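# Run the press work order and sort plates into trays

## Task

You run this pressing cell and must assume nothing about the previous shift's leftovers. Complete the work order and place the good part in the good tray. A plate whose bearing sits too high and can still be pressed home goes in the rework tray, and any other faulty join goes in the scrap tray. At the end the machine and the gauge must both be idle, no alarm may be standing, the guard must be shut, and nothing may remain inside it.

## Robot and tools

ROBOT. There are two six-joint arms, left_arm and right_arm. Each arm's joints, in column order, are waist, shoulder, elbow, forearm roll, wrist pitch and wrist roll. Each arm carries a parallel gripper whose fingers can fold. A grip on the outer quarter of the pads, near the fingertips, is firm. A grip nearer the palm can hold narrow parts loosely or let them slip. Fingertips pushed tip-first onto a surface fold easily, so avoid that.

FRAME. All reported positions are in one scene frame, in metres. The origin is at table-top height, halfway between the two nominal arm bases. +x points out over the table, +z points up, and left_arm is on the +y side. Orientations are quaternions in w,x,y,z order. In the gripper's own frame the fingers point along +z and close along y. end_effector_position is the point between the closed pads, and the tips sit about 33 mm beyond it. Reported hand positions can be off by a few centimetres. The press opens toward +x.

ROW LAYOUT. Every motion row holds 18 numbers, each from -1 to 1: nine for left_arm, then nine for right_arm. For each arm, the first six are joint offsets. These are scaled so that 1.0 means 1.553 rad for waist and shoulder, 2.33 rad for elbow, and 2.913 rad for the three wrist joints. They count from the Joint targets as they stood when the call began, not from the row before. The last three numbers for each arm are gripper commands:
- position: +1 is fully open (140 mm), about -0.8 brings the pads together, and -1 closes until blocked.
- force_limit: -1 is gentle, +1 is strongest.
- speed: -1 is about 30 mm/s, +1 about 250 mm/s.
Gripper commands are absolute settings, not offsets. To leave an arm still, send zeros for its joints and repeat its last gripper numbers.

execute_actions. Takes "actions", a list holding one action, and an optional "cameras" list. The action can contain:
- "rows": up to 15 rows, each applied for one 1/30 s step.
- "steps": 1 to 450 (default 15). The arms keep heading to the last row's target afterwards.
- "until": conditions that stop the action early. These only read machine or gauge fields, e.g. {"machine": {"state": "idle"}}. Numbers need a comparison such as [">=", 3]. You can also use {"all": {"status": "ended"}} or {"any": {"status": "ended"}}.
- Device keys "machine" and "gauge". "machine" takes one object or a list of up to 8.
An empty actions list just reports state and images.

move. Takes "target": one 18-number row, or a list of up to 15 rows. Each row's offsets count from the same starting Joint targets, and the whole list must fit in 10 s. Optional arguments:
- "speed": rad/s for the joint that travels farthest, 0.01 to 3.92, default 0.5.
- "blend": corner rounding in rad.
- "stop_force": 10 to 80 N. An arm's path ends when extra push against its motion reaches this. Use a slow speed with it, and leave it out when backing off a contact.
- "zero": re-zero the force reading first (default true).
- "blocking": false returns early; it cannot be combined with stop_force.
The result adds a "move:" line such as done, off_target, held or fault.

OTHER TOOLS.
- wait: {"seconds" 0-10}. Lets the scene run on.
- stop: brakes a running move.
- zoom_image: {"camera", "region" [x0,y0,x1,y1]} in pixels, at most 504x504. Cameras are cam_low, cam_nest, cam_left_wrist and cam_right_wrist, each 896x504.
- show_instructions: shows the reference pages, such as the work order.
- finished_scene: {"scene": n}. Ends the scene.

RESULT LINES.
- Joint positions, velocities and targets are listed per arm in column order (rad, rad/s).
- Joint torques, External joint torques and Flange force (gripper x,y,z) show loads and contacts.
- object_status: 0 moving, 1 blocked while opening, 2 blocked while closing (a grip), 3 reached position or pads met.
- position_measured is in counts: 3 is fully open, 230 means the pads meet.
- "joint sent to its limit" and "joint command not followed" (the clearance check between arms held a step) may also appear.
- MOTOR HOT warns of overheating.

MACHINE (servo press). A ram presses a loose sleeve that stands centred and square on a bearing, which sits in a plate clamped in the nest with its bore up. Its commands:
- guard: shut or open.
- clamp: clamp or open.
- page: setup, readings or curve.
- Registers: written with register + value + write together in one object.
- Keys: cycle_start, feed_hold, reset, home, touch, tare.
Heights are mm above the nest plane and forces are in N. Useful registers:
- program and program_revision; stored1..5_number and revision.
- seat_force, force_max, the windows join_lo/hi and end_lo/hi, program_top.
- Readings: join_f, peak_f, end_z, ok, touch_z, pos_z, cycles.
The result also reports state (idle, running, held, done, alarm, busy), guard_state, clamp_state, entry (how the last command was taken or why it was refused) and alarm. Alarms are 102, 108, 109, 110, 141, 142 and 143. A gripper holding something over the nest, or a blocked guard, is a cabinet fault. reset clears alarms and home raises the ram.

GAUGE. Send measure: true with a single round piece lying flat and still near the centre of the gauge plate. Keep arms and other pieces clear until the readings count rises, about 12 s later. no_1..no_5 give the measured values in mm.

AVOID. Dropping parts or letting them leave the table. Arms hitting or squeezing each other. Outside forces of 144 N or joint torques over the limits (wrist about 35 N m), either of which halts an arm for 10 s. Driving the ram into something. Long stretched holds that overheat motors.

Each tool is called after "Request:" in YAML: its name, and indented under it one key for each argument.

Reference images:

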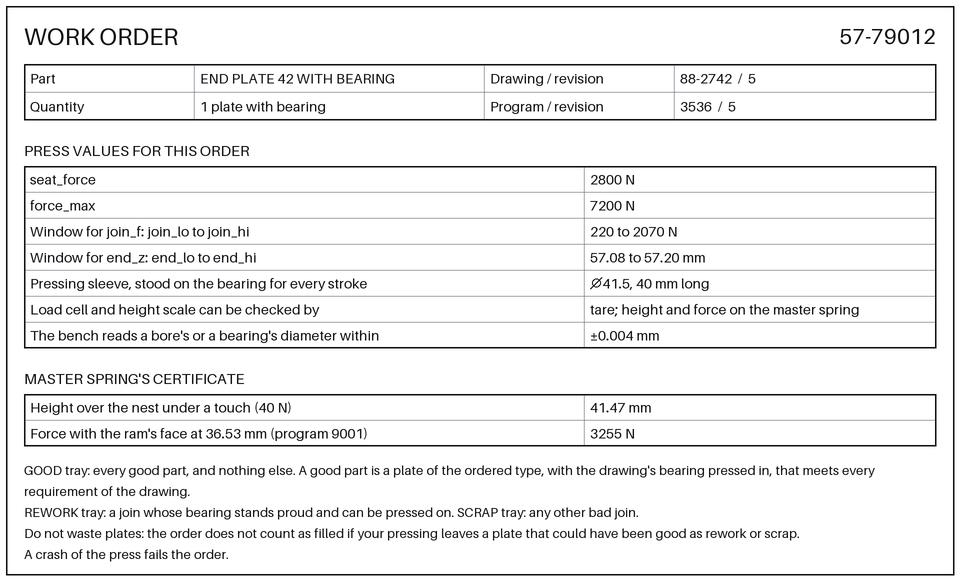

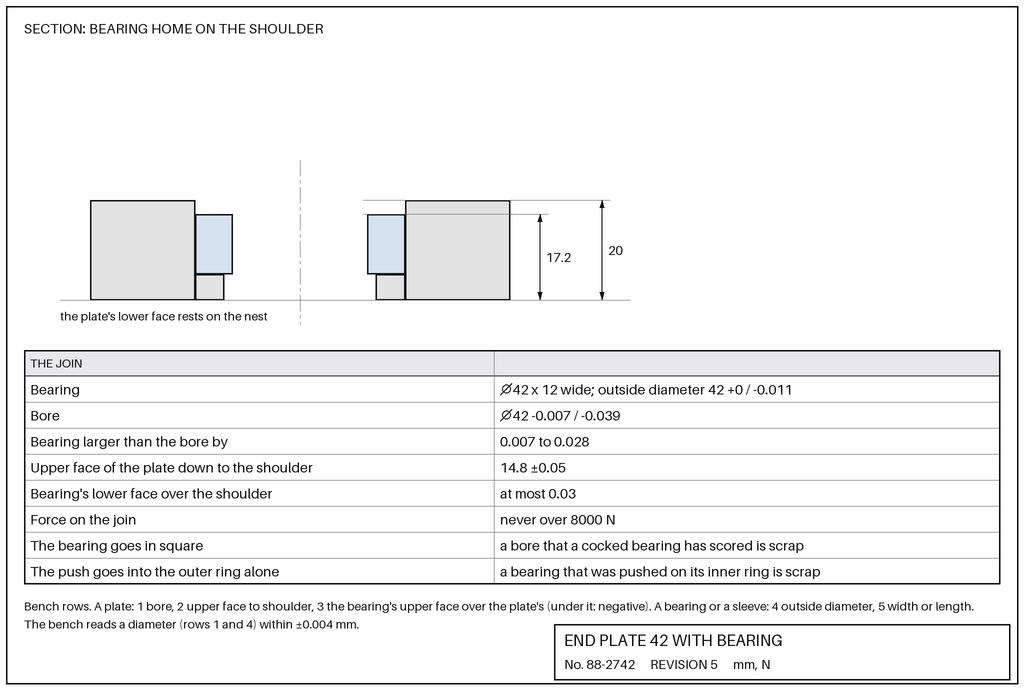

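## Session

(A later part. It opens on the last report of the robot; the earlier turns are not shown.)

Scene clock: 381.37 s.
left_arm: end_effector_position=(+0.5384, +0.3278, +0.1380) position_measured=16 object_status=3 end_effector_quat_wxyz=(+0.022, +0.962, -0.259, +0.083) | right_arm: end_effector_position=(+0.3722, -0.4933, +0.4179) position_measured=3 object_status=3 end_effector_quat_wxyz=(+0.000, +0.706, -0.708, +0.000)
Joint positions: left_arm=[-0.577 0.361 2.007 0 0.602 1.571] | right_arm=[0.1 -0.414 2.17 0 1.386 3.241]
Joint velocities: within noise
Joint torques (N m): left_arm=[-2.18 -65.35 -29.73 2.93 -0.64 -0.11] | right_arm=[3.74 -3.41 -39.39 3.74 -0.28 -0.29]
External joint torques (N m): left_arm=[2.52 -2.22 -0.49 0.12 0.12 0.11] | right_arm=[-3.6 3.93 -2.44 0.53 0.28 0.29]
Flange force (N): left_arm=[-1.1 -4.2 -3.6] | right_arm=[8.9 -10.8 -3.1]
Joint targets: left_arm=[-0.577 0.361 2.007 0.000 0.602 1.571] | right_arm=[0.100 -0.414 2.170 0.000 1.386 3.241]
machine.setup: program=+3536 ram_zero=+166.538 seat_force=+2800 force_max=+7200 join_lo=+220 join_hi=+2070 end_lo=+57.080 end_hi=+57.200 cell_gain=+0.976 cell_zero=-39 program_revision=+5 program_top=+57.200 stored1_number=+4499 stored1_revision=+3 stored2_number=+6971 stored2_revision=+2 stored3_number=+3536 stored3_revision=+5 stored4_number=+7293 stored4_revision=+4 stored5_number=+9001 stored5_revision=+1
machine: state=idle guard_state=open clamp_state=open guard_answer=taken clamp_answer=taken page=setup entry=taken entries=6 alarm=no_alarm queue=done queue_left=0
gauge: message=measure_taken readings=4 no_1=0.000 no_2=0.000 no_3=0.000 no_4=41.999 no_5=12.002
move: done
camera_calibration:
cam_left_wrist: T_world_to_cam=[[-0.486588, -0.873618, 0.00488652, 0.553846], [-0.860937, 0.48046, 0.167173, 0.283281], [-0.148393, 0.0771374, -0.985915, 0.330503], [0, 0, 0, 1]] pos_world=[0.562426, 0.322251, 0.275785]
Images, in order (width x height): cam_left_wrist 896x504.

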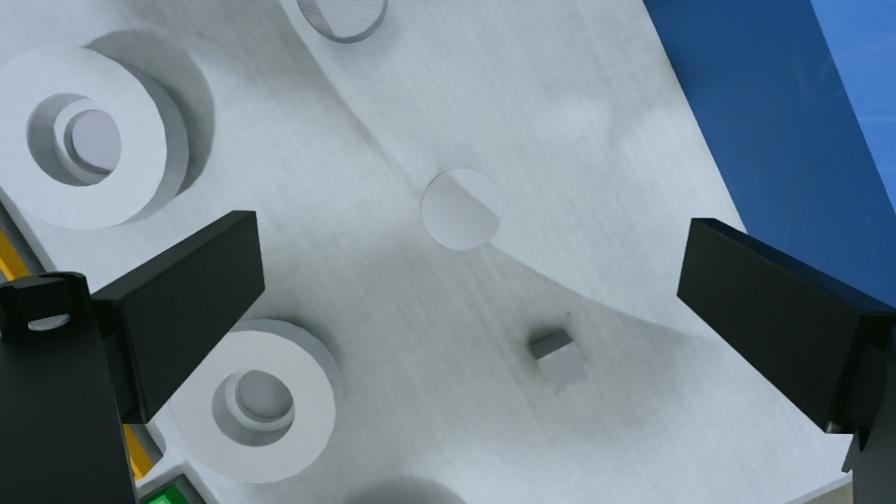

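Request:
move:
  target:
    - [0.1153,-0.0612,0.0707,0,-0.025,0,0.6,0,-1,0,0,0,0,0,0,1,1,1]
    - [0.1153,0.0186,0.0864,0,-0.08,0,0.6,0,-1,0,0,0,0,0,0,1,1,1]
  speed: [0.3,0.15]
  cameras: ["cam_left_wrist"]

Scene clock: 391.77 s.
left_arm: end_effector_position=(+0.5043, +0.4670, +0.0530) position_measured=53 object_status=3 end_effector_quat_wxyz=(+0.015, +0.981, -0.172, +0.086) | right_arm: end_effector_position=(+0.3722, -0.4933, +0.4179) position_measured=3 object_status=3 end_effector_quat_wxyz=(+0.000, +0.706, -0.708, +0.000)
Joint positions: left_arm=[-0.398 0.39 2.208 0 0.369 1.571] | right_arm=[0.1 -0.414 2.17 0 1.386 3.241]
Joint velocities: within noise
Joint torques (N m): left_arm=[-2.12 -60.41 -22.42 2.2 -0.56 -0.09] | right_arm=[3.44 -3.92 -39.33 3.75 -0.31 -0.29]
External joint torques (N m): left_arm=[2.31 -2.19 -0.1 0.06 0.03 0.09] | right_arm=[-3.52 4.96 -2.48 0.5 0.3 0.29]
Flange force (N): left_arm=[-1.4 -4.4 -4.2] | right_arm=[8.2 -12.7 -2.9]
Joint targets: left_arm=[-0.398 0.390 2.208 0.000 0.369 1.571] | right_arm=[0.100 -0.414 2.170 0.000 1.386 3.241]
machine.setup: program=+3536 ram_zero=+166.538 seat_force=+2800 force_max=+7200 join_lo=+220 join_hi=+2070 end_lo=+57.080 end_hi=+57.200 cell_gain=+0.976 cell_zero=-39 program_revision=+5 program_top=+57.200 stored1_number=+4499 stored1_revision=+3 stored2_number=+6971 stored2_revision=+2 stored3_number=+3536 stored3_revision=+5 stored4_number=+7293 stored4_revision=+4 stored5_number=+9001 stored5_revision=+1
machine: state=idle guard_state=open clamp_state=open guard_answer=taken clamp_answer=taken page=setup entry=taken entries=6 alarm=no_alarm queue=done queue_left=0
gauge: message=measure_taken readings=4 no_1=0.000 no_2=0.000 no_3=0.000 no_4=41.999 no_5=12.002
move: done
camera_calibration:
cam_left_wrist: T_world_to_cam=[[-0.323093, -0.946355, 0.00483723, 0.610812], [-0.933245, 0.319457, 0.164321, 0.313037], [-0.157052, 0.0485767, -0.986395, 0.248647], [0, 0, 0, 1]] pos_world=[0.52854, 0.465965, 0.190871]
Images, in order (width x height): cam_left_wrist 896x504.

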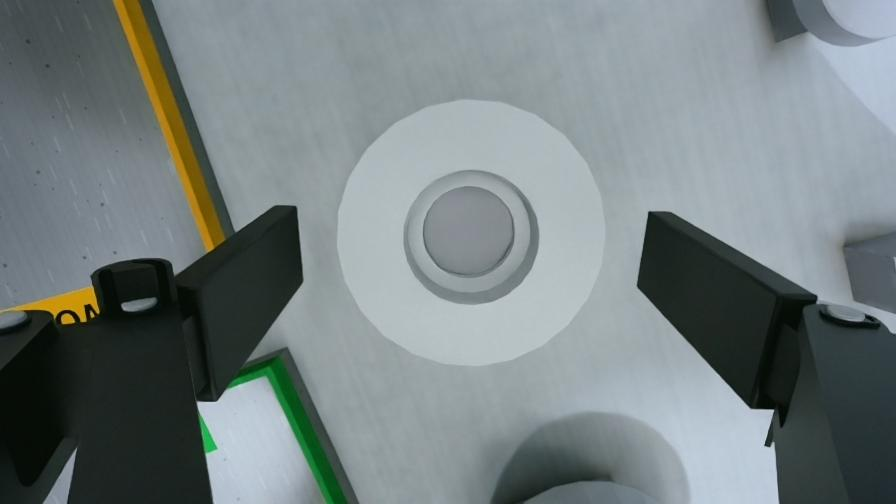

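Request:
move:
  target:
    - [0,0,0,0,0,0,-1,0,-1,0,0,0,0,0,0,1,1,1]
    - [0,-0.0798,-0.0155,0,0.055,0,-1,0,-1,0,0,0,0,0,0,1,1,1]
  speed: [0.1,0.15]
  cameras: ["cam_left_wrist"]

Request:
move:
  target:
    - [0.2717,0.1077,-0.1008,0,0.0232,0,-1,0,-1,0,0,0,0,0,0,1,1,1]
    - [0.2717,0.3132,-0.3373,0,0.1028,0,-1,0,-1,0,0,0,0,0,0,1,1,1]
    - [0.2717,0.3309,-0.3326,0,0.0892,0,-1,0,-1,0,0,0,0,0,0,1,1,1]
  speed: [0.4,0.4,0.1]
  cameras: ["cam_left_wrist"]

Scene clock: 402.27 s.
left_arm: end_effector_position=(+0.5041, +0.4670, +0.1299) position_measured=105 object_status=2 end_effector_quat_wxyz=(+0.015, +0.981, -0.172, +0.086) | right_arm: end_effector_position=(+0.3722, -0.4933, +0.4179) position_measured=3 object_status=3 end_effector_quat_wxyz=(+0.000, +0.706, -0.708, +0.000)
Joint positions: left_arm=[-0.398 0.266 2.172 0 0.529 1.571] | right_arm=[0.1 -0.414 2.17 0 1.386 3.241]
Joint velocities: within noise
Joint torques (N m): left_arm=[-1.86 -55.46 -28.91 2.74 -0.85 -0.15] | right_arm=[3.18 -3.19 -39.38 3.76 -0.28 -0.32]
External joint torques (N m): left_arm=[2.1 -0.63 0.89 0.08 0.32 0.15] | right_arm=[-3.12 3.6 -2.4 0.49 0.28 0.32]
Flange force (N): left_arm=[-2.0 -4.2 -1.5] | right_arm=[7.3 -10.0 -3.2]
Joint targets: left_arm=[-0.398 0.266 2.172 0.000 0.529 1.571] | right_arm=[0.100 -0.414 2.170 0.000 1.386 3.241]
machine.setup: program=+3536 ram_zero=+166.538 seat_force=+2800 force_max=+7200 join_lo=+220 join_hi=+2070 end_lo=+57.080 end_hi=+57.200 cell_gain=+0.976 cell_zero=-39 program_revision=+5 program_top=+57.200 stored1_number=+4499 stored1_revision=+3 stored2_number=+6971 stored2_revision=+2 stored3_number=+3536 stored3_revision=+5 stored4_number=+7293 stored4_revision=+4 stored5_number=+9001 stored5_revision=+1
machine: state=idle guard_state=open clamp_state=open guard_answer=taken clamp_answer=taken page=setup entry=taken entries=6 alarm=no_alarm queue=done queue_left=0
gauge: message=measure_taken readings=4 no_1=0.000 no_2=0.000 no_3=0.000 no_4=41.999 no_5=12.002
move: done
camera_calibration:
cam_left_wrist: T_world_to_cam=[[-0.323082, -0.946358, 0.00490082, 0.610481], [-0.933216, 0.319447, 0.164505, 0.300215], [-0.157247, 0.0485752, -0.986364, 0.324577], [0, 0, 0, 1]] pos_world=[0.52844, 0.466065, 0.267772]
Images, in order (width x height): cam_left_wrist 896x504.

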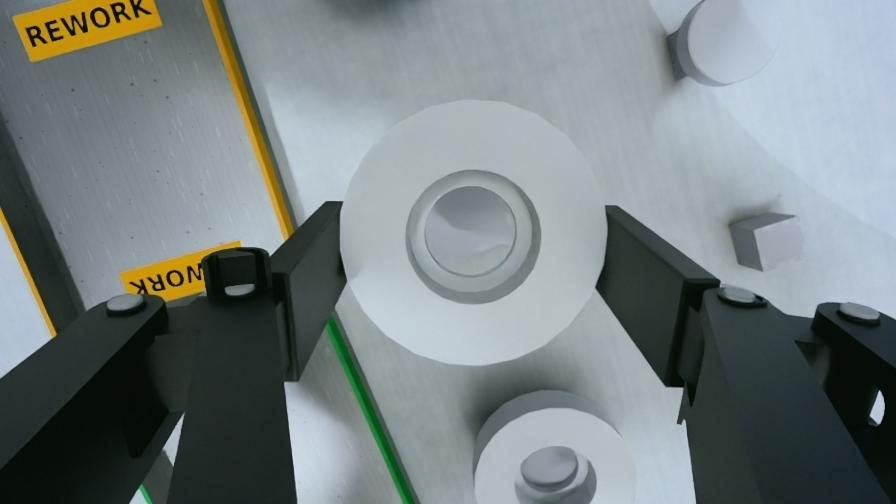

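Scene clock: 405.53 s.
left_arm: end_effector_position=(+0.8931, +0.7383, +0.0803) position_measured=105 object_status=2 end_effector_quat_wxyz=(-0.003, +0.995, +0.037, +0.088) | right_arm: end_effector_position=(+0.3722, -0.4933, +0.4179) position_measured=3 object_status=3 end_effector_quat_wxyz=(+0.000, +0.706, -0.708, +0.000)
Joint positions: left_arm=[0.024 0.78 1.397 0 0.789 1.571] | right_arm=[0.1 -0.414 2.17 0 1.386 3.241]
Joint velocities: within noise
Joint torques (N m): left_arm=[-1.97 -109.63 -36.52 3.56 -0.79 -0.17] | right_arm=[3.27 -3.55 -39.39 3.74 -0.27 -0.32]
External joint torques (N m): left_arm=[2.45 0.55 1.12 0.03 0.25 0.17] | right_arm=[-3.39 4.41 -2.1 0.48 0.27 0.32]
Flange force (N): left_arm=[-2.0 -2.9 0.3] | right_arm=[7.9 -11.3 -2.4]
Joint targets: left_arm=[0.024 0.780 1.397 0.000 0.789 1.571] | right_arm=[0.100 -0.414 2.170 0.000 1.386 3.241]
machine.setup: program=+3536 ram_zero=+166.538 seat_force=+2800 force_max=+7200 join_lo=+220 join_hi=+2070 end_lo=+57.080 end_hi=+57.200 cell_gain=+0.976 cell_zero=-39 program_revision=+5 program_top=+57.200 stored1_number=+4499 stored1_revision=+3 stored2_number=+6971 stored2_revision=+2 stored3_number=+3536 stored3_revision=+5 stored4_number=+7293 stored4_revision=+4 stored5_number=+9001 stored5_revision=+1
machine: state=idle guard_state=open clamp_state=open guard_answer=taken clamp_answer=taken page=setup entry=taken entries=6 alarm=no_alarm queue=done queue_left=0
gauge: message=measure_taken readings=4 no_1=0.000 no_2=0.000 no_3=0.000 no_4=41.999 no_5=12.002
move: done
camera_calibration:
cam_left_wrist: T_world_to_cam=[[0.0928431, -0.995669, 0.00493574, 0.658111], [-0.982359, -0.0907916, 0.163487, 0.931592], [-0.16233, -0.0200273, -0.986533, 0.37882], [0, 0, 0, 1]] pos_world=[0.91555, 0.747428, 0.218167]
Images, in order (width x height): cam_left_wrist 896x504.

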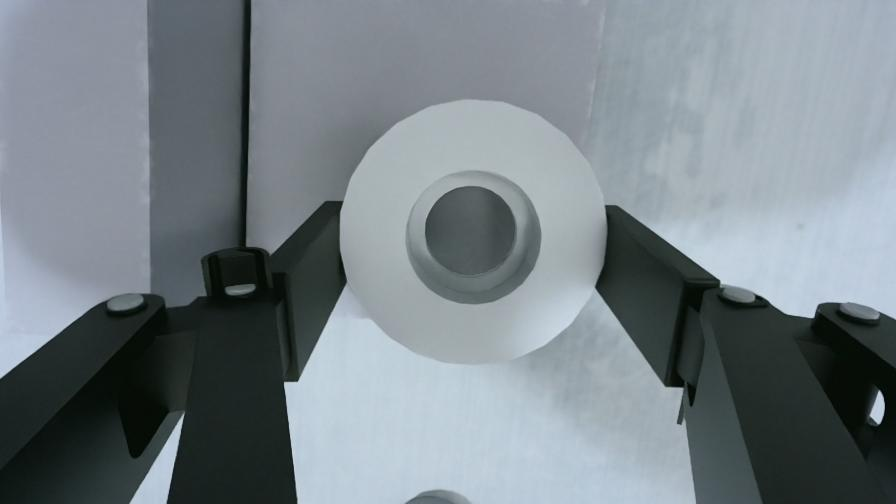

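Request:
move:
  target: [0,0.0174,-0.0224,0,0.0091,0,-1,0,-1,0,0,0,0,0,0,1,1,1]
  speed: 0.1
  cameras: []

Request:
move:
  target: [0,0.0142,0.0034,0,-0.0103,0,-1,0,-1,0,0,0,0,0,0,1,1,1]
  speed: 0.012
  stop_force: 10
  cameras: ["cam_left_wrist"]

Scene clock: 410.33 s.
left_arm: end_effector_position=(+0.9123, +0.7398, +0.0800) position_measured=105 object_status=2 end_effector_quat_wxyz=(-0.003, +0.996, +0.037, +0.087) | right_arm: end_effector_position=(+0.3722, -0.4933, +0.4179) position_measured=3 object_status=3 end_effector_quat_wxyz=(+0.000, +0.706, -0.708, +0.000)
Joint positions: left_arm=[0.024 0.807 1.345 0 0.815 1.571] | right_arm=[0.1 -0.414 2.17 0 1.386 3.241]
Joint velocities: within noise
Joint torques (N m): left_arm=[-1.8 -111.59 -37.29 3.59 -0.83 -0.18] | right_arm=[3.52 -3.63 -39.5 3.69 -0.28 -0.31]
External joint torques (N m): left_arm=[2.25 -0.71 1.07 0.07 0.29 0.18] | right_arm=[-3.56 4.36 -2.27 0.56 0.27 0.31]
Flange force (N): left_arm=[-3.3 -2.5 -1.2] | right_arm=[8.5 -11.4 -2.7]
Joint targets: left_arm=[0.024 0.807 1.345 0.000 0.815 1.571] | right_arm=[0.100 -0.414 2.170 0.000 1.386 3.241]
machine.setup: program=+3536 ram_zero=+166.538 seat_force=+2800 force_max=+7200 join_lo=+220 join_hi=+2070 end_lo=+57.080 end_hi=+57.200 cell_gain=+0.976 cell_zero=-39 program_revision=+5 program_top=+57.200 stored1_number=+4499 stored1_revision=+3 stored2_number=+6971 stored2_revision=+2 stored3_number=+3536 stored3_revision=+5 stored4_number=+7293 stored4_revision=+4 stored5_number=+9001 stored5_revision=+1
machine: state=idle guard_state=open clamp_state=open guard_answer=taken clamp_answer=taken page=setup entry=taken entries=6 alarm=no_alarm queue=done queue_left=0
gauge: message=measure_taken readings=4 no_1=0.000 no_2=0.000 no_3=0.000 no_4=41.999 no_5=12.002
move: done
No camera images: "cameras" was empty.

Scene clock: 413.30 s.
left_arm: end_effector_position=(+0.9123, +0.7398, +0.0575) position_measured=105 object_status=2 end_effector_quat_wxyz=(-0.003, +0.996, +0.037, +0.087) | right_arm: end_effector_position=(+0.3722, -0.4933, +0.4179) position_measured=3 object_status=3 end_effector_quat_wxyz=(+0.000, +0.706, -0.708, +0.000)
Joint positions: left_arm=[0.024 0.828 1.352 0 0.787 1.571] | right_arm=[0.1 -0.414 2.17 0 1.386 3.241]
Joint velocities: within noise
Joint torques (N m): left_arm=[-1.01 -95.79 -30.55 3.33 -2.19 0.04] | right_arm=[3.08 -3.74 -39.23 3.72 -0.25 -0.26]
External joint torques (N m): left_arm=[1.28 -16.63 -4.74 0.24 1.66 -0.04] | right_arm=[-3.1 3.85 -2.75 0.54 0.24 0.26]
Flange force (N): left_arm=[-4.0 -1.0 -20.2] | right_arm=[7.2 -10.8 -3.6]
Joint targets: left_arm=[0.024 0.828 1.352 0.000 0.787 1.571] | right_arm=[0.100 -0.414 2.170 0.000 1.386 3.241]
machine.setup: program=+3536 ram_zero=+166.538 seat_force=+2800 force_max=+7200 join_lo=+220 join_hi=+2070 end_lo=+57.080 end_hi=+57.200 cell_gain=+0.976 cell_zero=-39 program_revision=+5 program_top=+57.200 stored1_number=+4499 stored1_revision=+3 stored2_number=+6971 stored2_revision=+2 stored3_number=+3536 stored3_revision=+5 stored4_number=+7293 stored4_revision=+4 stored5_number=+9001 stored5_revision=+1
machine: state=idle guard_state=open clamp_state=open guard_answer=taken clamp_answer=taken page=setup entry=taken entries=6 alarm=no_alarm queue=done queue_left=0
gauge: message=measure_taken readings=4 no_1=0.000 no_2=0.000 no_3=0.000 no_4=41.999 no_5=12.002
move: contact (left_arm)
camera_calibration:
cam_left_wrist: T_world_to_cam=[[0.0928664, -0.995666, 0.00493026, 0.657803], [-0.982174, -0.090793, 0.164594, 0.954015], [-0.163433, -0.0201276, -0.986349, 0.360563], [0, 0, 0, 1]] pos_world=[0.934848, 0.748828, 0.195373]
Images, in order (width x height): cam_left_wrist 896x504.

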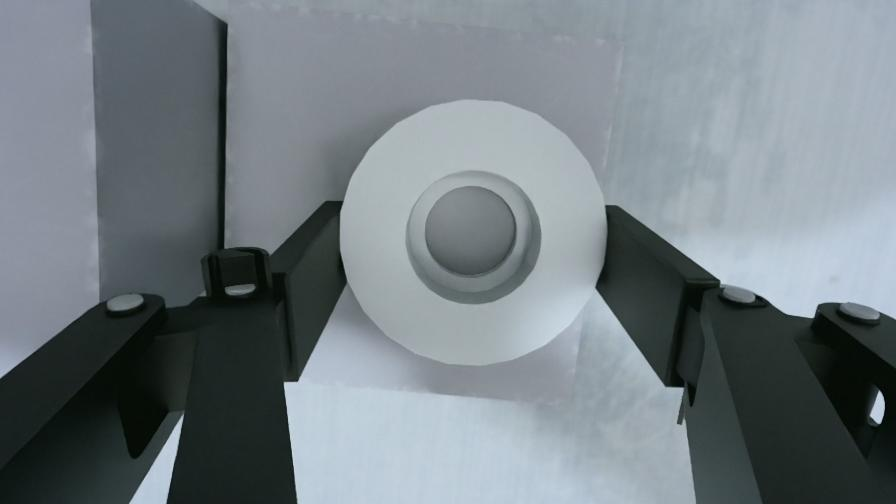

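Request:
move:
  target:
    - [0,0,0,0,0,0,0.6,0,-1,0,0,0,0,0,0,1,1,1]
    - [0,-0.0305,-0.0084,0,0.023,0,0.6,0,-1,0,0,0,0,0,0,1,1,1]
    - [0,-0.2542,0.251,0,-0.0653,0,0.6,0,-1,0,0,0,0,0,0,1,1,1]
  speed: [0.1,0.1,0.5]
  cameras: []

Request:
execute_actions:
  actions:
    - {"gauge":{"measure":true},"steps":450,"until":{"gauge":{"readings":[">",4]}}}
  cameras: ["cam_left_wrist"]

Scene clock: 419.60 s.
left_arm: end_effector_position=(+0.6479, +0.7200, +0.1201) position_measured=53 object_status=3 end_effector_quat_wxyz=(-0.003, +0.995, +0.037, +0.087) | right_arm: end_effector_position=(+0.3722, -0.4933, +0.4179) position_measured=3 object_status=3 end_effector_quat_wxyz=(+0.000, +0.706, -0.708, +0.000)
Joint positions: left_arm=[0.024 0.433 1.937 0 0.597 1.571] | right_arm=[0.1 -0.414 2.17 0 1.386 3.241]
Joint velocities: within noise
Joint torques (N m): left_arm=[-2.18 -72.33 -30.34 2.98 -0.61 -0.1] | right_arm=[3.51 -3.4 -39.52 3.73 -0.31 -0.25]
External joint torques (N m): left_arm=[2.35 -1.69 0.19 0.06 0.07 0.1] | right_arm=[-3.67 4.3 -2.17 0.51 0.3 0.25]
Flange force (N): left_arm=[-2.0 -3.7 -2.5] | right_arm=[9.1 -11.2 -2.6]
Joint targets: left_arm=[0.024 0.433 1.937 0.000 0.597 1.571] | right_arm=[0.100 -0.414 2.170 0.000 1.386 3.241]
machine.setup: program=+3536 ram_zero=+166.538 seat_force=+2800 force_max=+7200 join_lo=+220 join_hi=+2070 end_lo=+57.080 end_hi=+57.200 cell_gain=+0.976 cell_zero=-39 program_revision=+5 program_top=+57.200 stored1_number=+4499 stored1_revision=+3 stored2_number=+6971 stored2_revision=+2 stored3_number=+3536 stored3_revision=+5 stored4_number=+7293 stored4_revision=+4 stored5_number=+9001 stored5_revision=+1
machine: state=idle guard_state=open clamp_state=open guard_answer=taken clamp_answer=taken page=setup entry=taken entries=6 alarm=no_alarm queue=done queue_left=0
gauge: message=measure_taken readings=4 no_1=0.000 no_2=0.000 no_3=0.000 no_4=41.999 no_5=12.002
move: done
No camera images: "cameras" was empty.

Scene clock: 431.80 s.
left_arm: end_effector_position=(+0.6479, +0.7200, +0.1201) position_measured=53 object_status=3 end_effector_quat_wxyz=(-0.003, +0.995, +0.037, +0.087) | right_arm: end_effector_position=(+0.3722, -0.4933, +0.4179) position_measured=3 object_status=3 end_effector_quat_wxyz=(+0.000, +0.706, -0.708, +0.000)
Joint positions: left_arm=[0.024 0.433 1.937 0 0.597 1.571] | right_arm=[0.1 -0.414 2.17 0 1.386 3.241]
Joint velocities: within noise
Joint torques (N m): left_arm=[-2.15 -71.73 -30.13 2.91 -0.59 -0.06] | right_arm=[3.56 -3.4 -39.45 3.72 -0.31 -0.28]
External joint torques (N m): left_arm=[2.3 -3.13 -0.1 0.14 0.06 0.06] | right_arm=[-3.44 3.45 -2.37 0.54 0.31 0.28]
Flange force (N): left_arm=[-2.8 -3.4 -4.6] | right_arm=[8.6 -9.7 -3.2]
Joint targets: left_arm=[0.024 0.433 1.937 0.000 0.597 1.571] | right_arm=[0.100 -0.414 2.170 0.000 1.386 3.241]
Tool commands: left_gripper/position=+0.6 left_gripper/force_limit=+0.0 left_gripper/speed=-1.0 right_gripper/position=+1.0 right_gripper/force_limit=+1.0 right_gripper/speed=+1.0
machine.setup: program=+3536 ram_zero=+166.538 seat_force=+2800 force_max=+7200 join_lo=+220 join_hi=+2070 end_lo=+57.080 end_hi=+57.200 cell_gain=+0.976 cell_zero=-39 program_revision=+5 program_top=+57.200 stored1_number=+4499 stored1_revision=+3 stored2_number=+6971 stored2_revision=+2 stored3_number=+3536 stored3_revision=+5 stored4_number=+7293 stored4_revision=+4 stored5_number=+9001 stored5_revision=+1
machine: state=idle guard_state=open clamp_state=open guard_answer=taken clamp_answer=taken page=setup entry=taken entries=6 alarm=no_alarm queue=done queue_left=0
gauge: message=measure_taken readings=5 no_1=41.977 no_2=14.805 no_3=0.000 no_4=0.000 no_5=0.000
camera_calibration:
cam_left_wrist: T_world_to_cam=[[0.0928684, -0.995666, 0.00494875, 0.662328], [-0.982206, -0.0907958, 0.1644, 0.682301], [-0.163238, -0.0201283, -0.986381, 0.378575], [0, 0, 0, 1]] pos_world=[0.670449, 0.729028, 0.257972]
Images, in order (width x height): cam_left_wrist 896x504.

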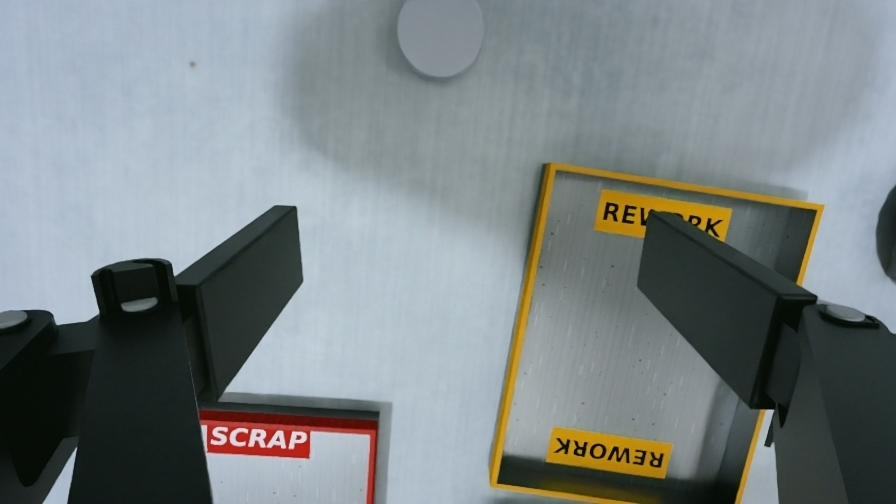

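Request:
move:
  target: [-0.5632,-0.2449,0.2212,0,-0.256,-1.0786,0.6,0,-1,0,0,0,0,0,0,1,1,1]
  speed: 0.9

Request:
zoom_image:
  camera: "cam_low"
  region: [620, 270, 840, 350]

Request:
zoom_image:
  camera: "cam_low"
  region: [540, 60, 740, 270]

every number of target must lie in its column's range; nothing of the call was run
Scene clock: 440.43 s.
left_arm: end_effector_position=(+0.6479, +0.7200, +0.1201) position_measured=53 object_status=3 end_effector_quat_wxyz=(-0.003, +0.995, +0.037, +0.087) | right_arm: end_effector_position=(+0.3722, -0.4933, +0.4179) position_measured=3 object_status=3 end_effector_quat_wxyz=(+0.000, +0.706, -0.708, +0.000)
Joint positions: left_arm=[0.024 0.433 1.937 0 0.597 1.571] | right_arm=[0.1 -0.414 2.17 0 1.386 3.241]
Joint velocities: within noise
Joint torques (N m): left_arm=[-1.97 -71.7 -30.03 2.99 -0.56 0.01] | right_arm=[3.18 -3.34 -39.43 3.7 -0.29 -0.32]
External joint torques (N m): left_arm=[2.23 -2.66 -0.15 0.06 0.02 -0.01] | right_arm=[-3.16 3.77 -2.3 0.54 0.29 0.32]
Flange force (N): left_arm=[-2.3 -3.2 -3.9] | right_arm=[7.4 -10.2 -3.0]
Joint targets: left_arm=[0.024 0.433 1.937 0.000 0.597 1.571] | right_arm=[0.100 -0.414 2.170 0.000 1.386 3.241]
Tool commands: left_gripper/position=+0.6 left_gripper/force_limit=+0.0 left_gripper/speed=-1.0 right_gripper/position=+1.0 right_gripper/force_limit=+1.0 right_gripper/speed=+1.0
machine.setup: program=+3536 ram_zero=+166.538 seat_force=+2800 force_max=+7200 join_lo=+220 join_hi=+2070 end_lo=+57.080 end_hi=+57.200 cell_gain=+0.976 cell_zero=-39 program_revision=+5 program_top=+57.200 stored1_number=+4499 stored1_revision=+3 stored2_number=+6971 stored2_revision=+2 stored3_number=+3536 stored3_revision=+5 stored4_number=+7293 stored4_revision=+4 stored5_number=+9001 stored5_revision=+1
machine: state=idle guard_state=open clamp_state=open guard_answer=taken clamp_answer=taken page=setup entry=taken entries=6 alarm=no_alarm queue=done queue_left=0
gauge: message=measure_taken readings=5 no_1=41.977 no_2=14.805 no_3=0.000 no_4=0.000 no_5=0.000

This scene's latest camera images include none from cam_low. They are from: cam_left_wrist. cam_low's image comes with the result of a call that names it in "cameras".

This scene's latest camera images include none from cam_low. They are from: cam_left_wrist. cam_low's image comes with the result of a call that names it in "cameras".

Request:
move:
  target: [0,-0.1,0,0,0,-0.5393,0.6,0,-1,0,0,0,0,0,0,1,1,1]
  speed: 1.2
  cameras: []

Request:
move:
  target: [-0.5632,-0.1449,0.2212,0,-0.256,-0.5393,0.6,0,-1,0,0,0,0,0,0,1,1,1]
  speed: 0.9

Request:
zoom_image:
  camera: "cam_low"
  region: [620, 270, 840, 350]

Request:
zoom_image:
  camera: "cam_low"
  region: [540, 60, 740, 270]

Scene clock: 444.53 s.
left_arm: end_effector_position=(+0.6649, +0.7213, +0.2315) position_measured=53 object_status=3 end_effector_quat_wxyz=(+0.112, +0.671, +0.723, +0.120) | right_arm: end_effector_position=(+0.3722, -0.4933, +0.4179) position_measured=3 object_status=3 end_effector_quat_wxyz=(+0.000, +0.706, -0.708, +0.000)
Joint positions: left_arm=[0.024 0.277 1.937 0 0.597 0] | right_arm=[0.1 -0.414 2.17 0 1.386 3.241]
Joint velocities: within noise
Joint torques (N m): left_arm=[-2.64 -62.27 -34.95 3.38 -1.02 0.12] | right_arm=[3.34 -3.37 -39.25 3.74 -0.34 -0.27]
External joint torques (N m): left_arm=[2.85 -1.4 0.07 0.15 0.11 -0.11] | right_arm=[-3.27 3.96 -2.39 0.51 0.34 0.27]
Flange force (N): left_arm=[4.1 -1.4 -2.2] | right_arm=[7.9 -10.6 -3.1]
Joint targets: left_arm=[0.024 0.277 1.937 0.000 0.597 0.000] | right_arm=[0.100 -0.414 2.170 0.000 1.386 3.241]
machine.setup: program=+3536 ram_zero=+166.538 seat_force=+2800 force_max=+7200 join_lo=+220 join_hi=+2070 end_lo=+57.080 end_hi=+57.200 cell_gain=+0.976 cell_zero=-39 program_revision=+5 program_top=+57.200 stored1_number=+4499 stored1_revision=+3 stored2_number=+6971 stored2_revision=+2 stored3_number=+3536 stored3_revision=+5 stored4_number=+7293 stored4_revision=+4 stored5_number=+9001 stored5_revision=+1
machine: state=idle guard_state=open clamp_state=open guard_answer=taken clamp_answer=taken page=setup entry=taken entries=6 alarm=no_alarm queue=done queue_left=0
gauge: message=measure_taken readings=5 no_1=41.977 no_2=14.805 no_3=0.000 no_4=0.000 no_5=0.000
move: done
No camera images: "cameras" was empty.

Scene clock: 446.73 s.
left_arm: end_effector_position=(+0.3876, +0.2267, +0.2198) position_measured=53 object_status=3 end_effector_quat_wxyz=(+0.352, +0.360, +0.851, -0.149) | right_arm: end_effector_position=(+0.3722, -0.4933, +0.4179) position_measured=3 object_status=3 end_effector_quat_wxyz=(+0.000, +0.706, -0.708, +0.000)
Joint positions: left_arm=[-0.851 0.052 2.453 0 -0.149 -1.571] | right_arm=[0.1 -0.414 2.17 0 1.386 3.241]
Joint velocities: within noise
Joint torques (N m): left_arm=[-60.24 -46.12 -33.16 7.93 -5.55 0.28] | right_arm=[3.43 -3.61 -39.39 3.74 -0.31 -0.3]
External joint torques (N m): left_arm=[60.39 13.17 6.01 -5.34 3.62 -0.28] | right_arm=[-3.3 3.88 -2.21 0.5 0.32 0.3]
Flange force (N): left_arm=[0.0 0.0 0.0] | right_arm=[7.9 -10.3 -2.8]
Joint targets: left_arm=[-0.851 0.052 2.453 0.000 -0.149 -1.571] | right_arm=[0.100 -0.414 2.170 0.000 1.386 3.241]
machine.setup: program=+3536 ram_zero=+166.538 seat_force=+2800 force_max=+7200 join_lo=+220 join_hi=+2070 end_lo=+57.080 end_hi=+57.200 cell_gain=+0.976 cell_zero=-39 program_revision=+5 program_top=+57.200 stored1_number=+4499 stored1_revision=+3 stored2_number=+6971 stored2_revision=+2 stored3_number=+3536 stored3_revision=+5 stored4_number=+7293 stored4_revision=+4 stored5_number=+9001 stored5_revision=+1
machine: state=idle guard_state=open clamp_state=open guard_answer=taken clamp_answer=taken page=setup entry=taken entries=6 alarm=no_alarm queue=done queue_left=0
gauge: message=measure_taken readings=5 no_1=41.977 no_2=14.805 no_3=0.000 no_4=0.000 no_5=0.000
move: done
camera_calibration:
cam_left_wrist: T_world_to_cam=[[0.706985, 0.707118, -0.0124668, -0.425278], [0.313001, -0.297037, 0.902108, -0.25196], [0.634194, -0.64168, -0.43133, 0.134324], [0, 0, 0, 1]] pos_world=[0.294342, 0.312074, 0.279931]
cam_right_wrist: T_world_to_cam=[[-0.999959, 0.00179365, -0.00891631, 0.385903], [-0.0013951, 0.938508, 0.345255, 0.319195], [0.0089873, 0.345253, -0.938467, 0.70618], [0, 0, 0, 1]] pos_world=[0.379986, -0.54407, 0.555963]

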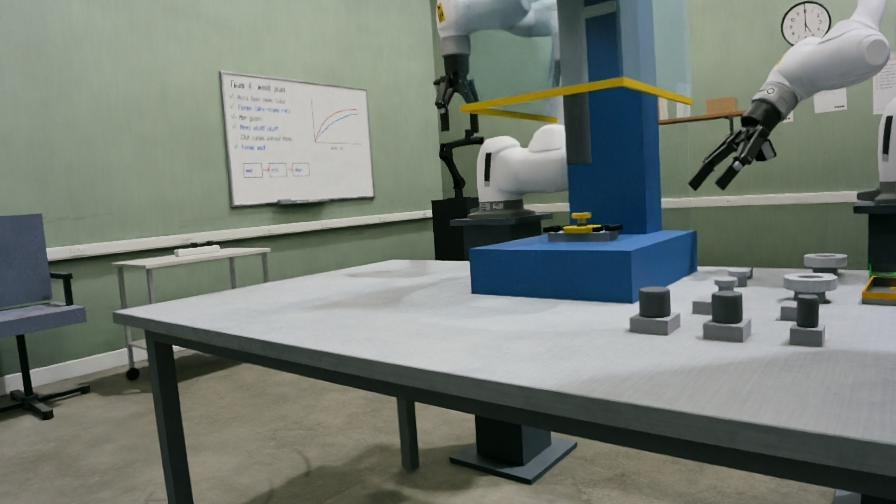

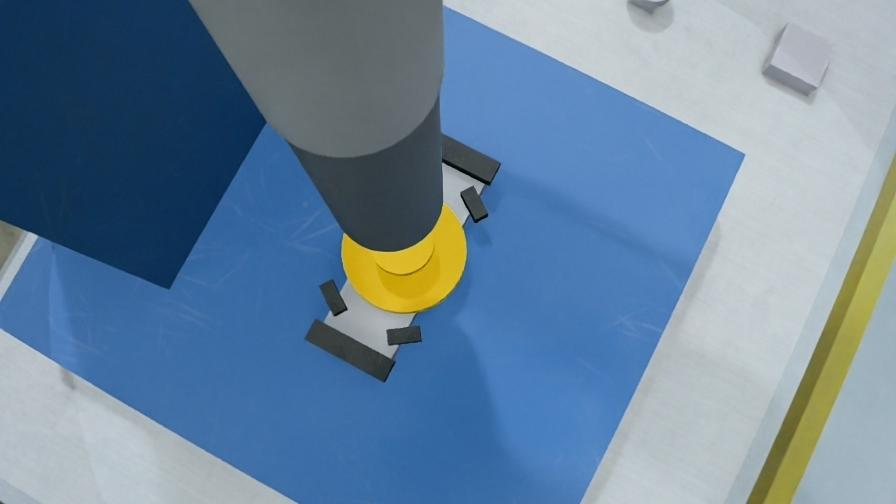

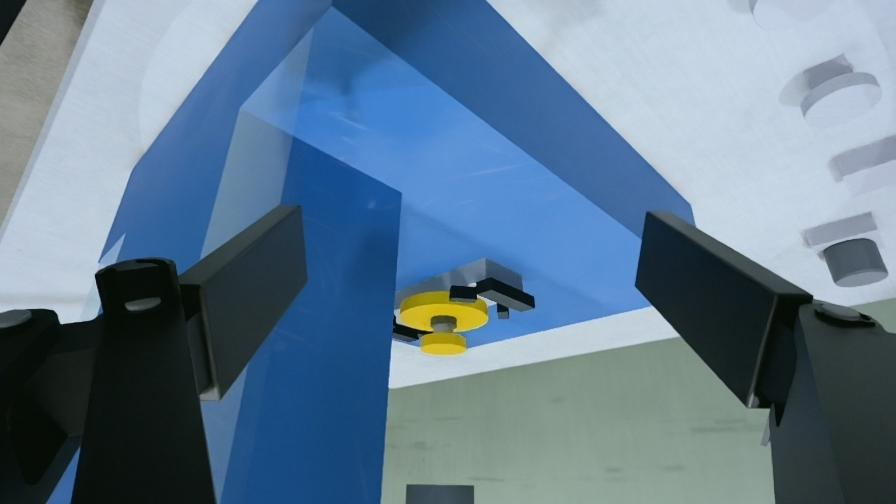

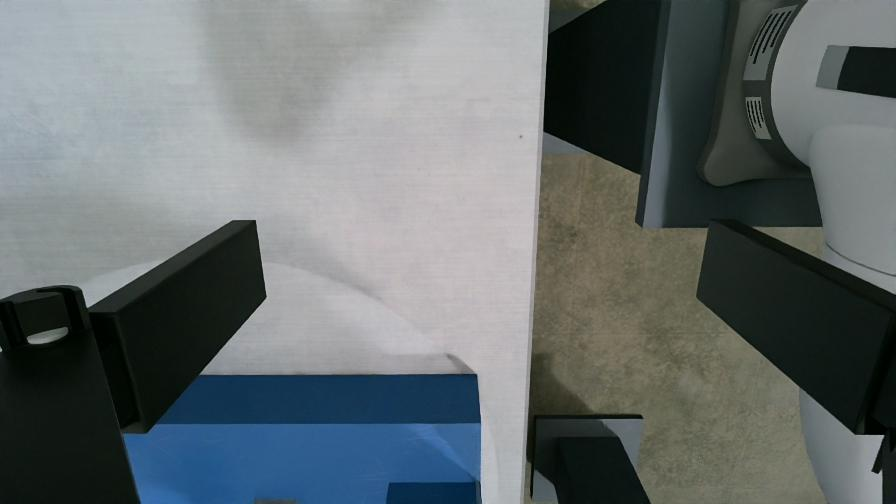

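Scaled by 2.291.

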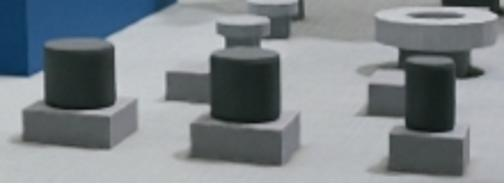

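Scaled by 2.400.

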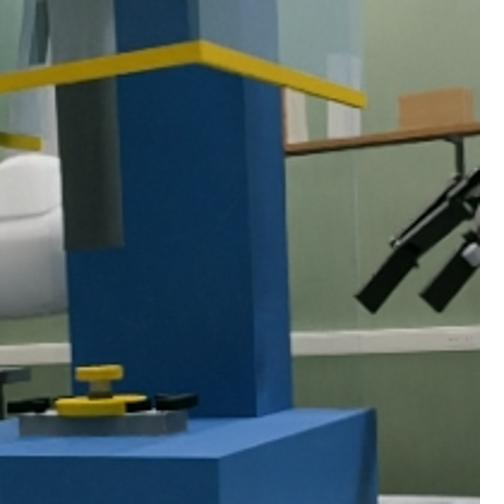

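Request:
move:
  target: [0.1,0,0,0,0,0,0.6,0,-1,0,0,0,0,0,0,1,1,1]
  speed: 0.3
  cameras: ["cam_left_wrist"]

Scene clock: 453.57 s.
left_arm: end_effector_position=(+0.4450, +0.2999, +0.2199) position_measured=53 object_status=3 end_effector_quat_wxyz=(+0.363, +0.293, +0.876, -0.121) | right_arm: end_effector_position=(+0.3722, -0.4933, +0.4179) position_measured=3 object_status=3 end_effector_quat_wxyz=(+0.000, +0.706, -0.708, +0.000)
Joint positions: left_arm=[-0.696 0.052 2.453 0 -0.149 -1.571] | right_arm=[0.1 -0.414 2.17 0 1.386 3.241]
Joint velocities: within noise
Joint torques (N m): left_arm=[-1.94 -30.96 -27.14 2.42 -1.98 -0.09] | right_arm=[3.4 -3.35 -39.39 3.76 -0.28 -0.29]
External joint torques (N m): left_arm=[1.95 -1.49 0.04 0.17 0.06 0.09] | right_arm=[-3.22 3.23 -2.51 0.5 0.28 0.29]
Flange force (N): left_arm=[0.0 0.0 0.0] | right_arm=[7.9 -9.4 -3.5]
Joint targets: left_arm=[-0.696 0.052 2.453 0.000 -0.149 -1.571] | right_arm=[0.100 -0.414 2.170 0.000 1.386 3.241]
machine.setup: program=+3536 ram_zero=+166.538 seat_force=+2800 force_max=+7200 join_lo=+220 join_hi=+2070 end_lo=+57.080 end_hi=+57.200 cell_gain=+0.976 cell_zero=-39 program_revision=+5 program_top=+57.200 stored1_number=+4499 stored1_revision=+3 stored2_number=+6971 stored2_revision=+2 stored3_number=+3536 stored3_revision=+5 stored4_number=+7293 stored4_revision=+4 stored5_number=+9001 stored5_revision=+1
machine: state=idle guard_state=open clamp_state=open guard_answer=taken clamp_answer=taken page=setup entry=taken entries=6 alarm=no_alarm queue=done queue_left=0
gauge: message=measure_taken readings=5 no_1=41.977 no_2=14.805 no_3=0.000 no_4=0.000 no_5=0.000
move: done
camera_calibration:
cam_left_wrist: T_world_to_cam=[[0.589336, 0.807792, -0.0124782, -0.495447], [0.35496, -0.245029, 0.902199, -0.2826], [0.725732, -0.536128, -0.431139, 0.0724891], [0, 0, 0, 1]] pos_world=[0.339689, 0.369836, 0.280032]
Images, in order (width x height): cam_left_wrist 896x504.

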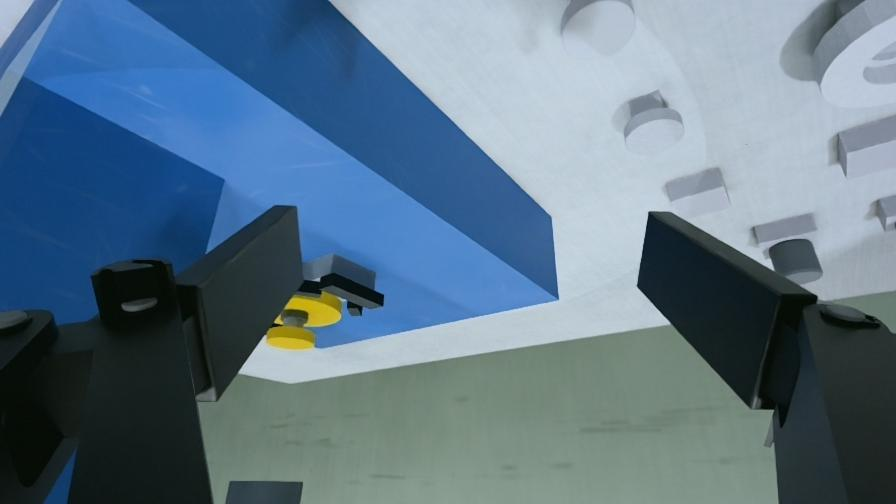

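Request:
zoom_image:
  camera: "cam_left_wrist"
  region: [0, 0, 400, 250]

Scaled by 1.260.

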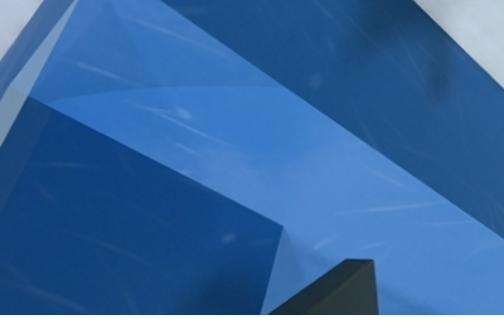

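Request:
move:
  target:
    - [0.2,-0.06,-0.1,-0.17,0.2,0.35,0.6,0,-1,0,0,0,0,0,0,1,1,1]
    - [0.3264,0.2344,-0.2492,-0.3365,0.3958,0.7059,0.6,0,-1,0,0,0,0,0,0,1,1,1]
  speed: 0.8
  cameras: ["cam_left_wrist","cam_low"]

Scene clock: 488.43 s.
left_arm: end_effector_position=(+0.6146, +0.3395, +0.2498) position_measured=53 object_status=3 end_effector_quat_wxyz=(+0.271, +0.654, +0.652, -0.271) | right_arm: end_effector_position=(+0.3722, -0.4933, +0.4179) position_measured=3 object_status=3 end_effector_quat_wxyz=(+0.000, +0.706, -0.708, +0.000)
Joint positions: left_arm=[-0.188 0.416 1.872 -0.981 1.004 0.485] | right_arm=[0.1 -0.414 2.17 0 1.386 3.241]
Joint velocities: within noise
Joint torques (N m): left_arm=[-2.03 -71.9 -29.72 0.44 0.78 0] | right_arm=[3.19 -3.68 -39.47 3.76 -0.34 -0.33]
External joint torques (N m): left_arm=[2.29 -0.62 -0.18 -0.04 0.11 0] | right_arm=[-3.13 3.91 -2.23 0.48 0.34 0.33]
Flange force (N): left_arm=[1.9 0.1 -3.1] | right_arm=[7.3 -10.3 -2.9]
Joint targets: left_arm=[-0.188 0.416 1.872 -0.981 1.004 0.485] | right_arm=[0.100 -0.414 2.170 0.000 1.386 3.241]
machine.setup: program=+3536 ram_zero=+166.538 seat_force=+2800 force_max=+7200 join_lo=+220 join_hi=+2070 end_lo=+57.080 end_hi=+57.200 cell_gain=+0.976 cell_zero=-39 program_revision=+5 program_top=+57.200 stored1_number=+4499 stored1_revision=+3 stored2_number=+6971 stored2_revision=+2 stored3_number=+3536 stored3_revision=+5 stored4_number=+7293 stored4_revision=+4 stored5_number=+9001 stored5_revision=+1
machine: state=idle guard_state=open clamp_state=open guard_answer=taken clamp_answer=taken page=setup entry=taken entries=6 alarm=no_alarm queue=done queue_left=0
gauge: message=measure_taken readings=5 no_1=41.977 no_2=14.805 no_3=0.000 no_4=0.000 no_5=0.000
move: done
camera_calibration:
cam_left_wrist: T_world_to_cam=[[0.99986, 0.0117346, -0.0119225, -0.609301], [0.015814, -0.430589, 0.90241, -0.088669], [0.00545569, -0.902472, -0.430714, 0.550443], [0, 0, 0, 1]] pos_world=[0.607615, 0.46573, 0.309835]
Images, in order (width x height): cam_low 896x504, cam_left_wrist 896x504.

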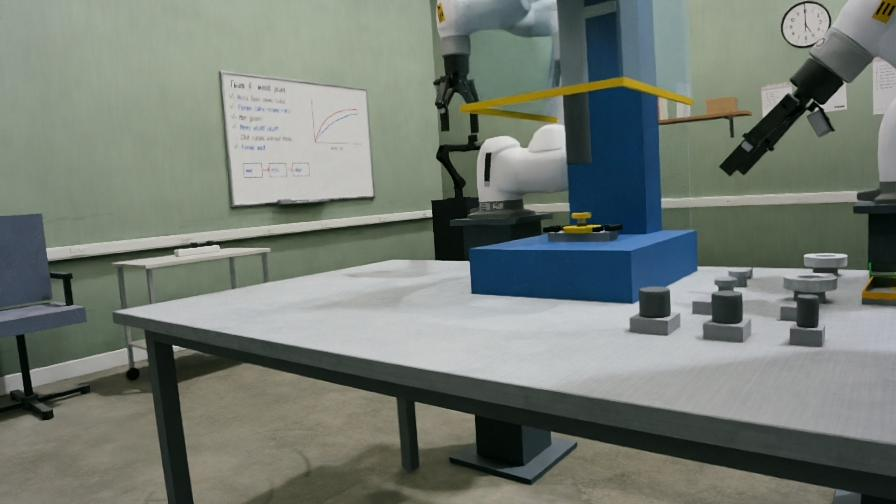

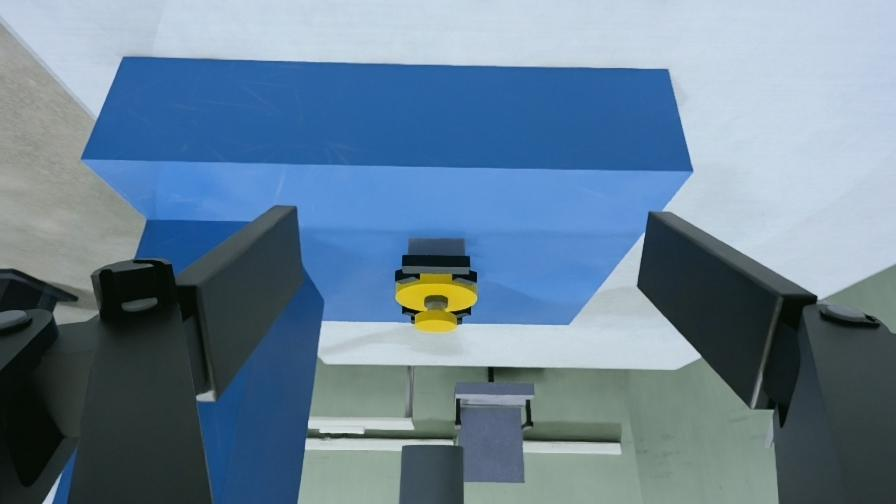

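Request:
move:
  target: [-0.1823,0.0837,-0.0155,-0.0624,-0.0765,-0.0071,0.6,0,-1,0,0,0,0,0,0,1,1,1]
  speed: 0.4
  cameras: ["cam_left_wrist","cam_nest"]

Scene clock: 495.83 s.
left_arm: end_effector_position=(+0.6031, +0.1404, +0.1744) position_measured=53 object_status=3 end_effector_quat_wxyz=(+0.270, +0.655, +0.652, -0.271) | right_arm: end_effector_position=(+0.3722, -0.4933, +0.4179) position_measured=3 object_status=3 end_effector_quat_wxyz=(+0.000, +0.706, -0.708, +0.000)
Joint positions: left_arm=[-0.472 0.546 1.836 -1.162 0.781 0.465] | right_arm=[0.1 -0.414 2.17 0 1.386 3.241]
Joint velocities: within noise
Joint torques (N m): left_arm=[-2.41 -79.87 -26.89 -0.18 0.81 -0.1] | right_arm=[3.56 -3.59 -39.25 3.74 -0.26 -0.32]
External joint torques (N m): left_arm=[2.42 -1.87 -0.24 0.17 0.05 0.1] | right_arm=[-3.47 3.75 -2.62 0.53 0.26 0.32]
Flange force (N): left_arm=[1.0 0.0 -4.5] | right_arm=[8.4 -10.6 -3.4]
Joint targets: left_arm=[-0.472 0.546 1.836 -1.162 0.781 0.465] | right_arm=[0.100 -0.414 2.170 0.000 1.386 3.241]
machine.setup: program=+3536 ram_zero=+166.538 seat_force=+2800 force_max=+7200 join_lo=+220 join_hi=+2070 end_lo=+57.080 end_hi=+57.200 cell_gain=+0.976 cell_zero=-39 program_revision=+5 program_top=+57.200 stored1_number=+4499 stored1_revision=+3 stored2_number=+6971 stored2_revision=+2 stored3_number=+3536 stored3_revision=+5 stored4_number=+7293 stored4_revision=+4 stored5_number=+9001 stored5_revision=+1
machine: state=idle guard_state=open clamp_state=open guard_answer=taken clamp_answer=taken page=setup entry=taken entries=6 alarm=no_alarm queue=done queue_left=0
gauge: message=measure_taken readings=5 no_1=41.977 no_2=14.805 no_3=0.000 no_4=0.000 no_5=0.000
move: done
camera_calibration:
cam_left_wrist: T_world_to_cam=[[0.999879, 0.00959562, -0.0122771, -0.596013], [0.0152166, -0.431633, 0.901921, -0.105519], [0.0033553, -0.901998, -0.431727, 0.339745], [0, 0, 0, 1]] pos_world=[0.596406, 0.266623, 0.23453]
Images, in order (width x height): cam_nest 896x504, cam_left_wrist 896x504.

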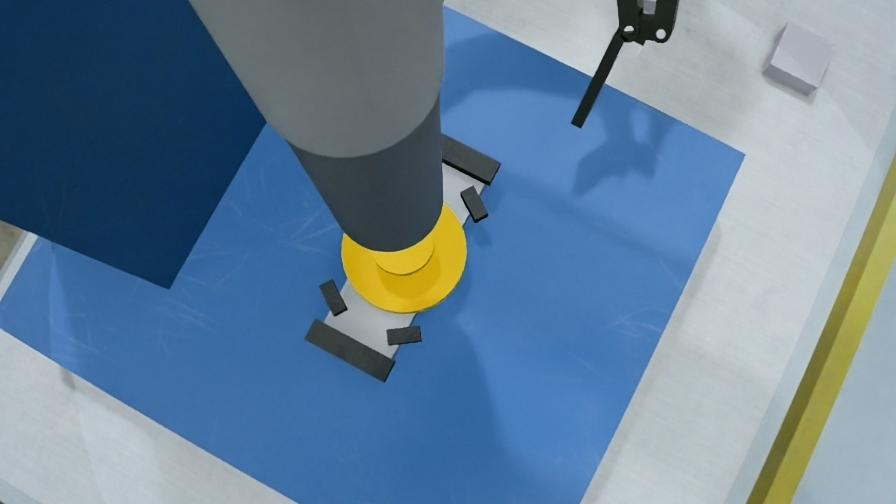

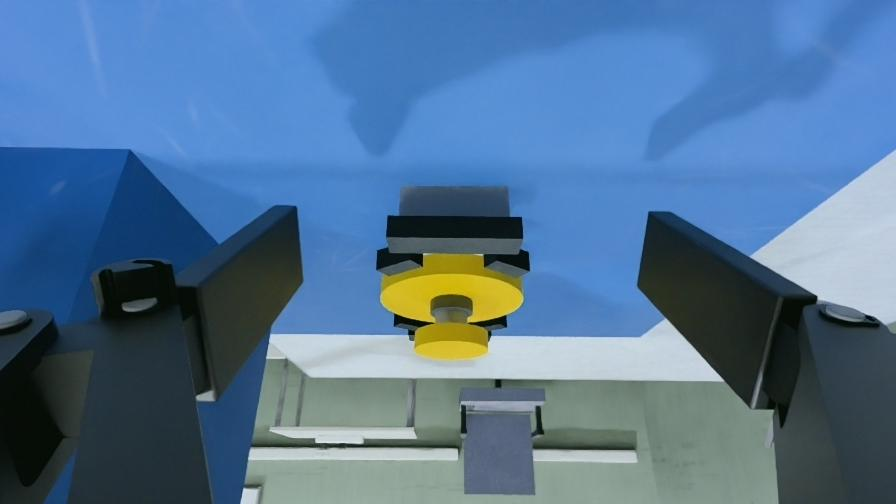

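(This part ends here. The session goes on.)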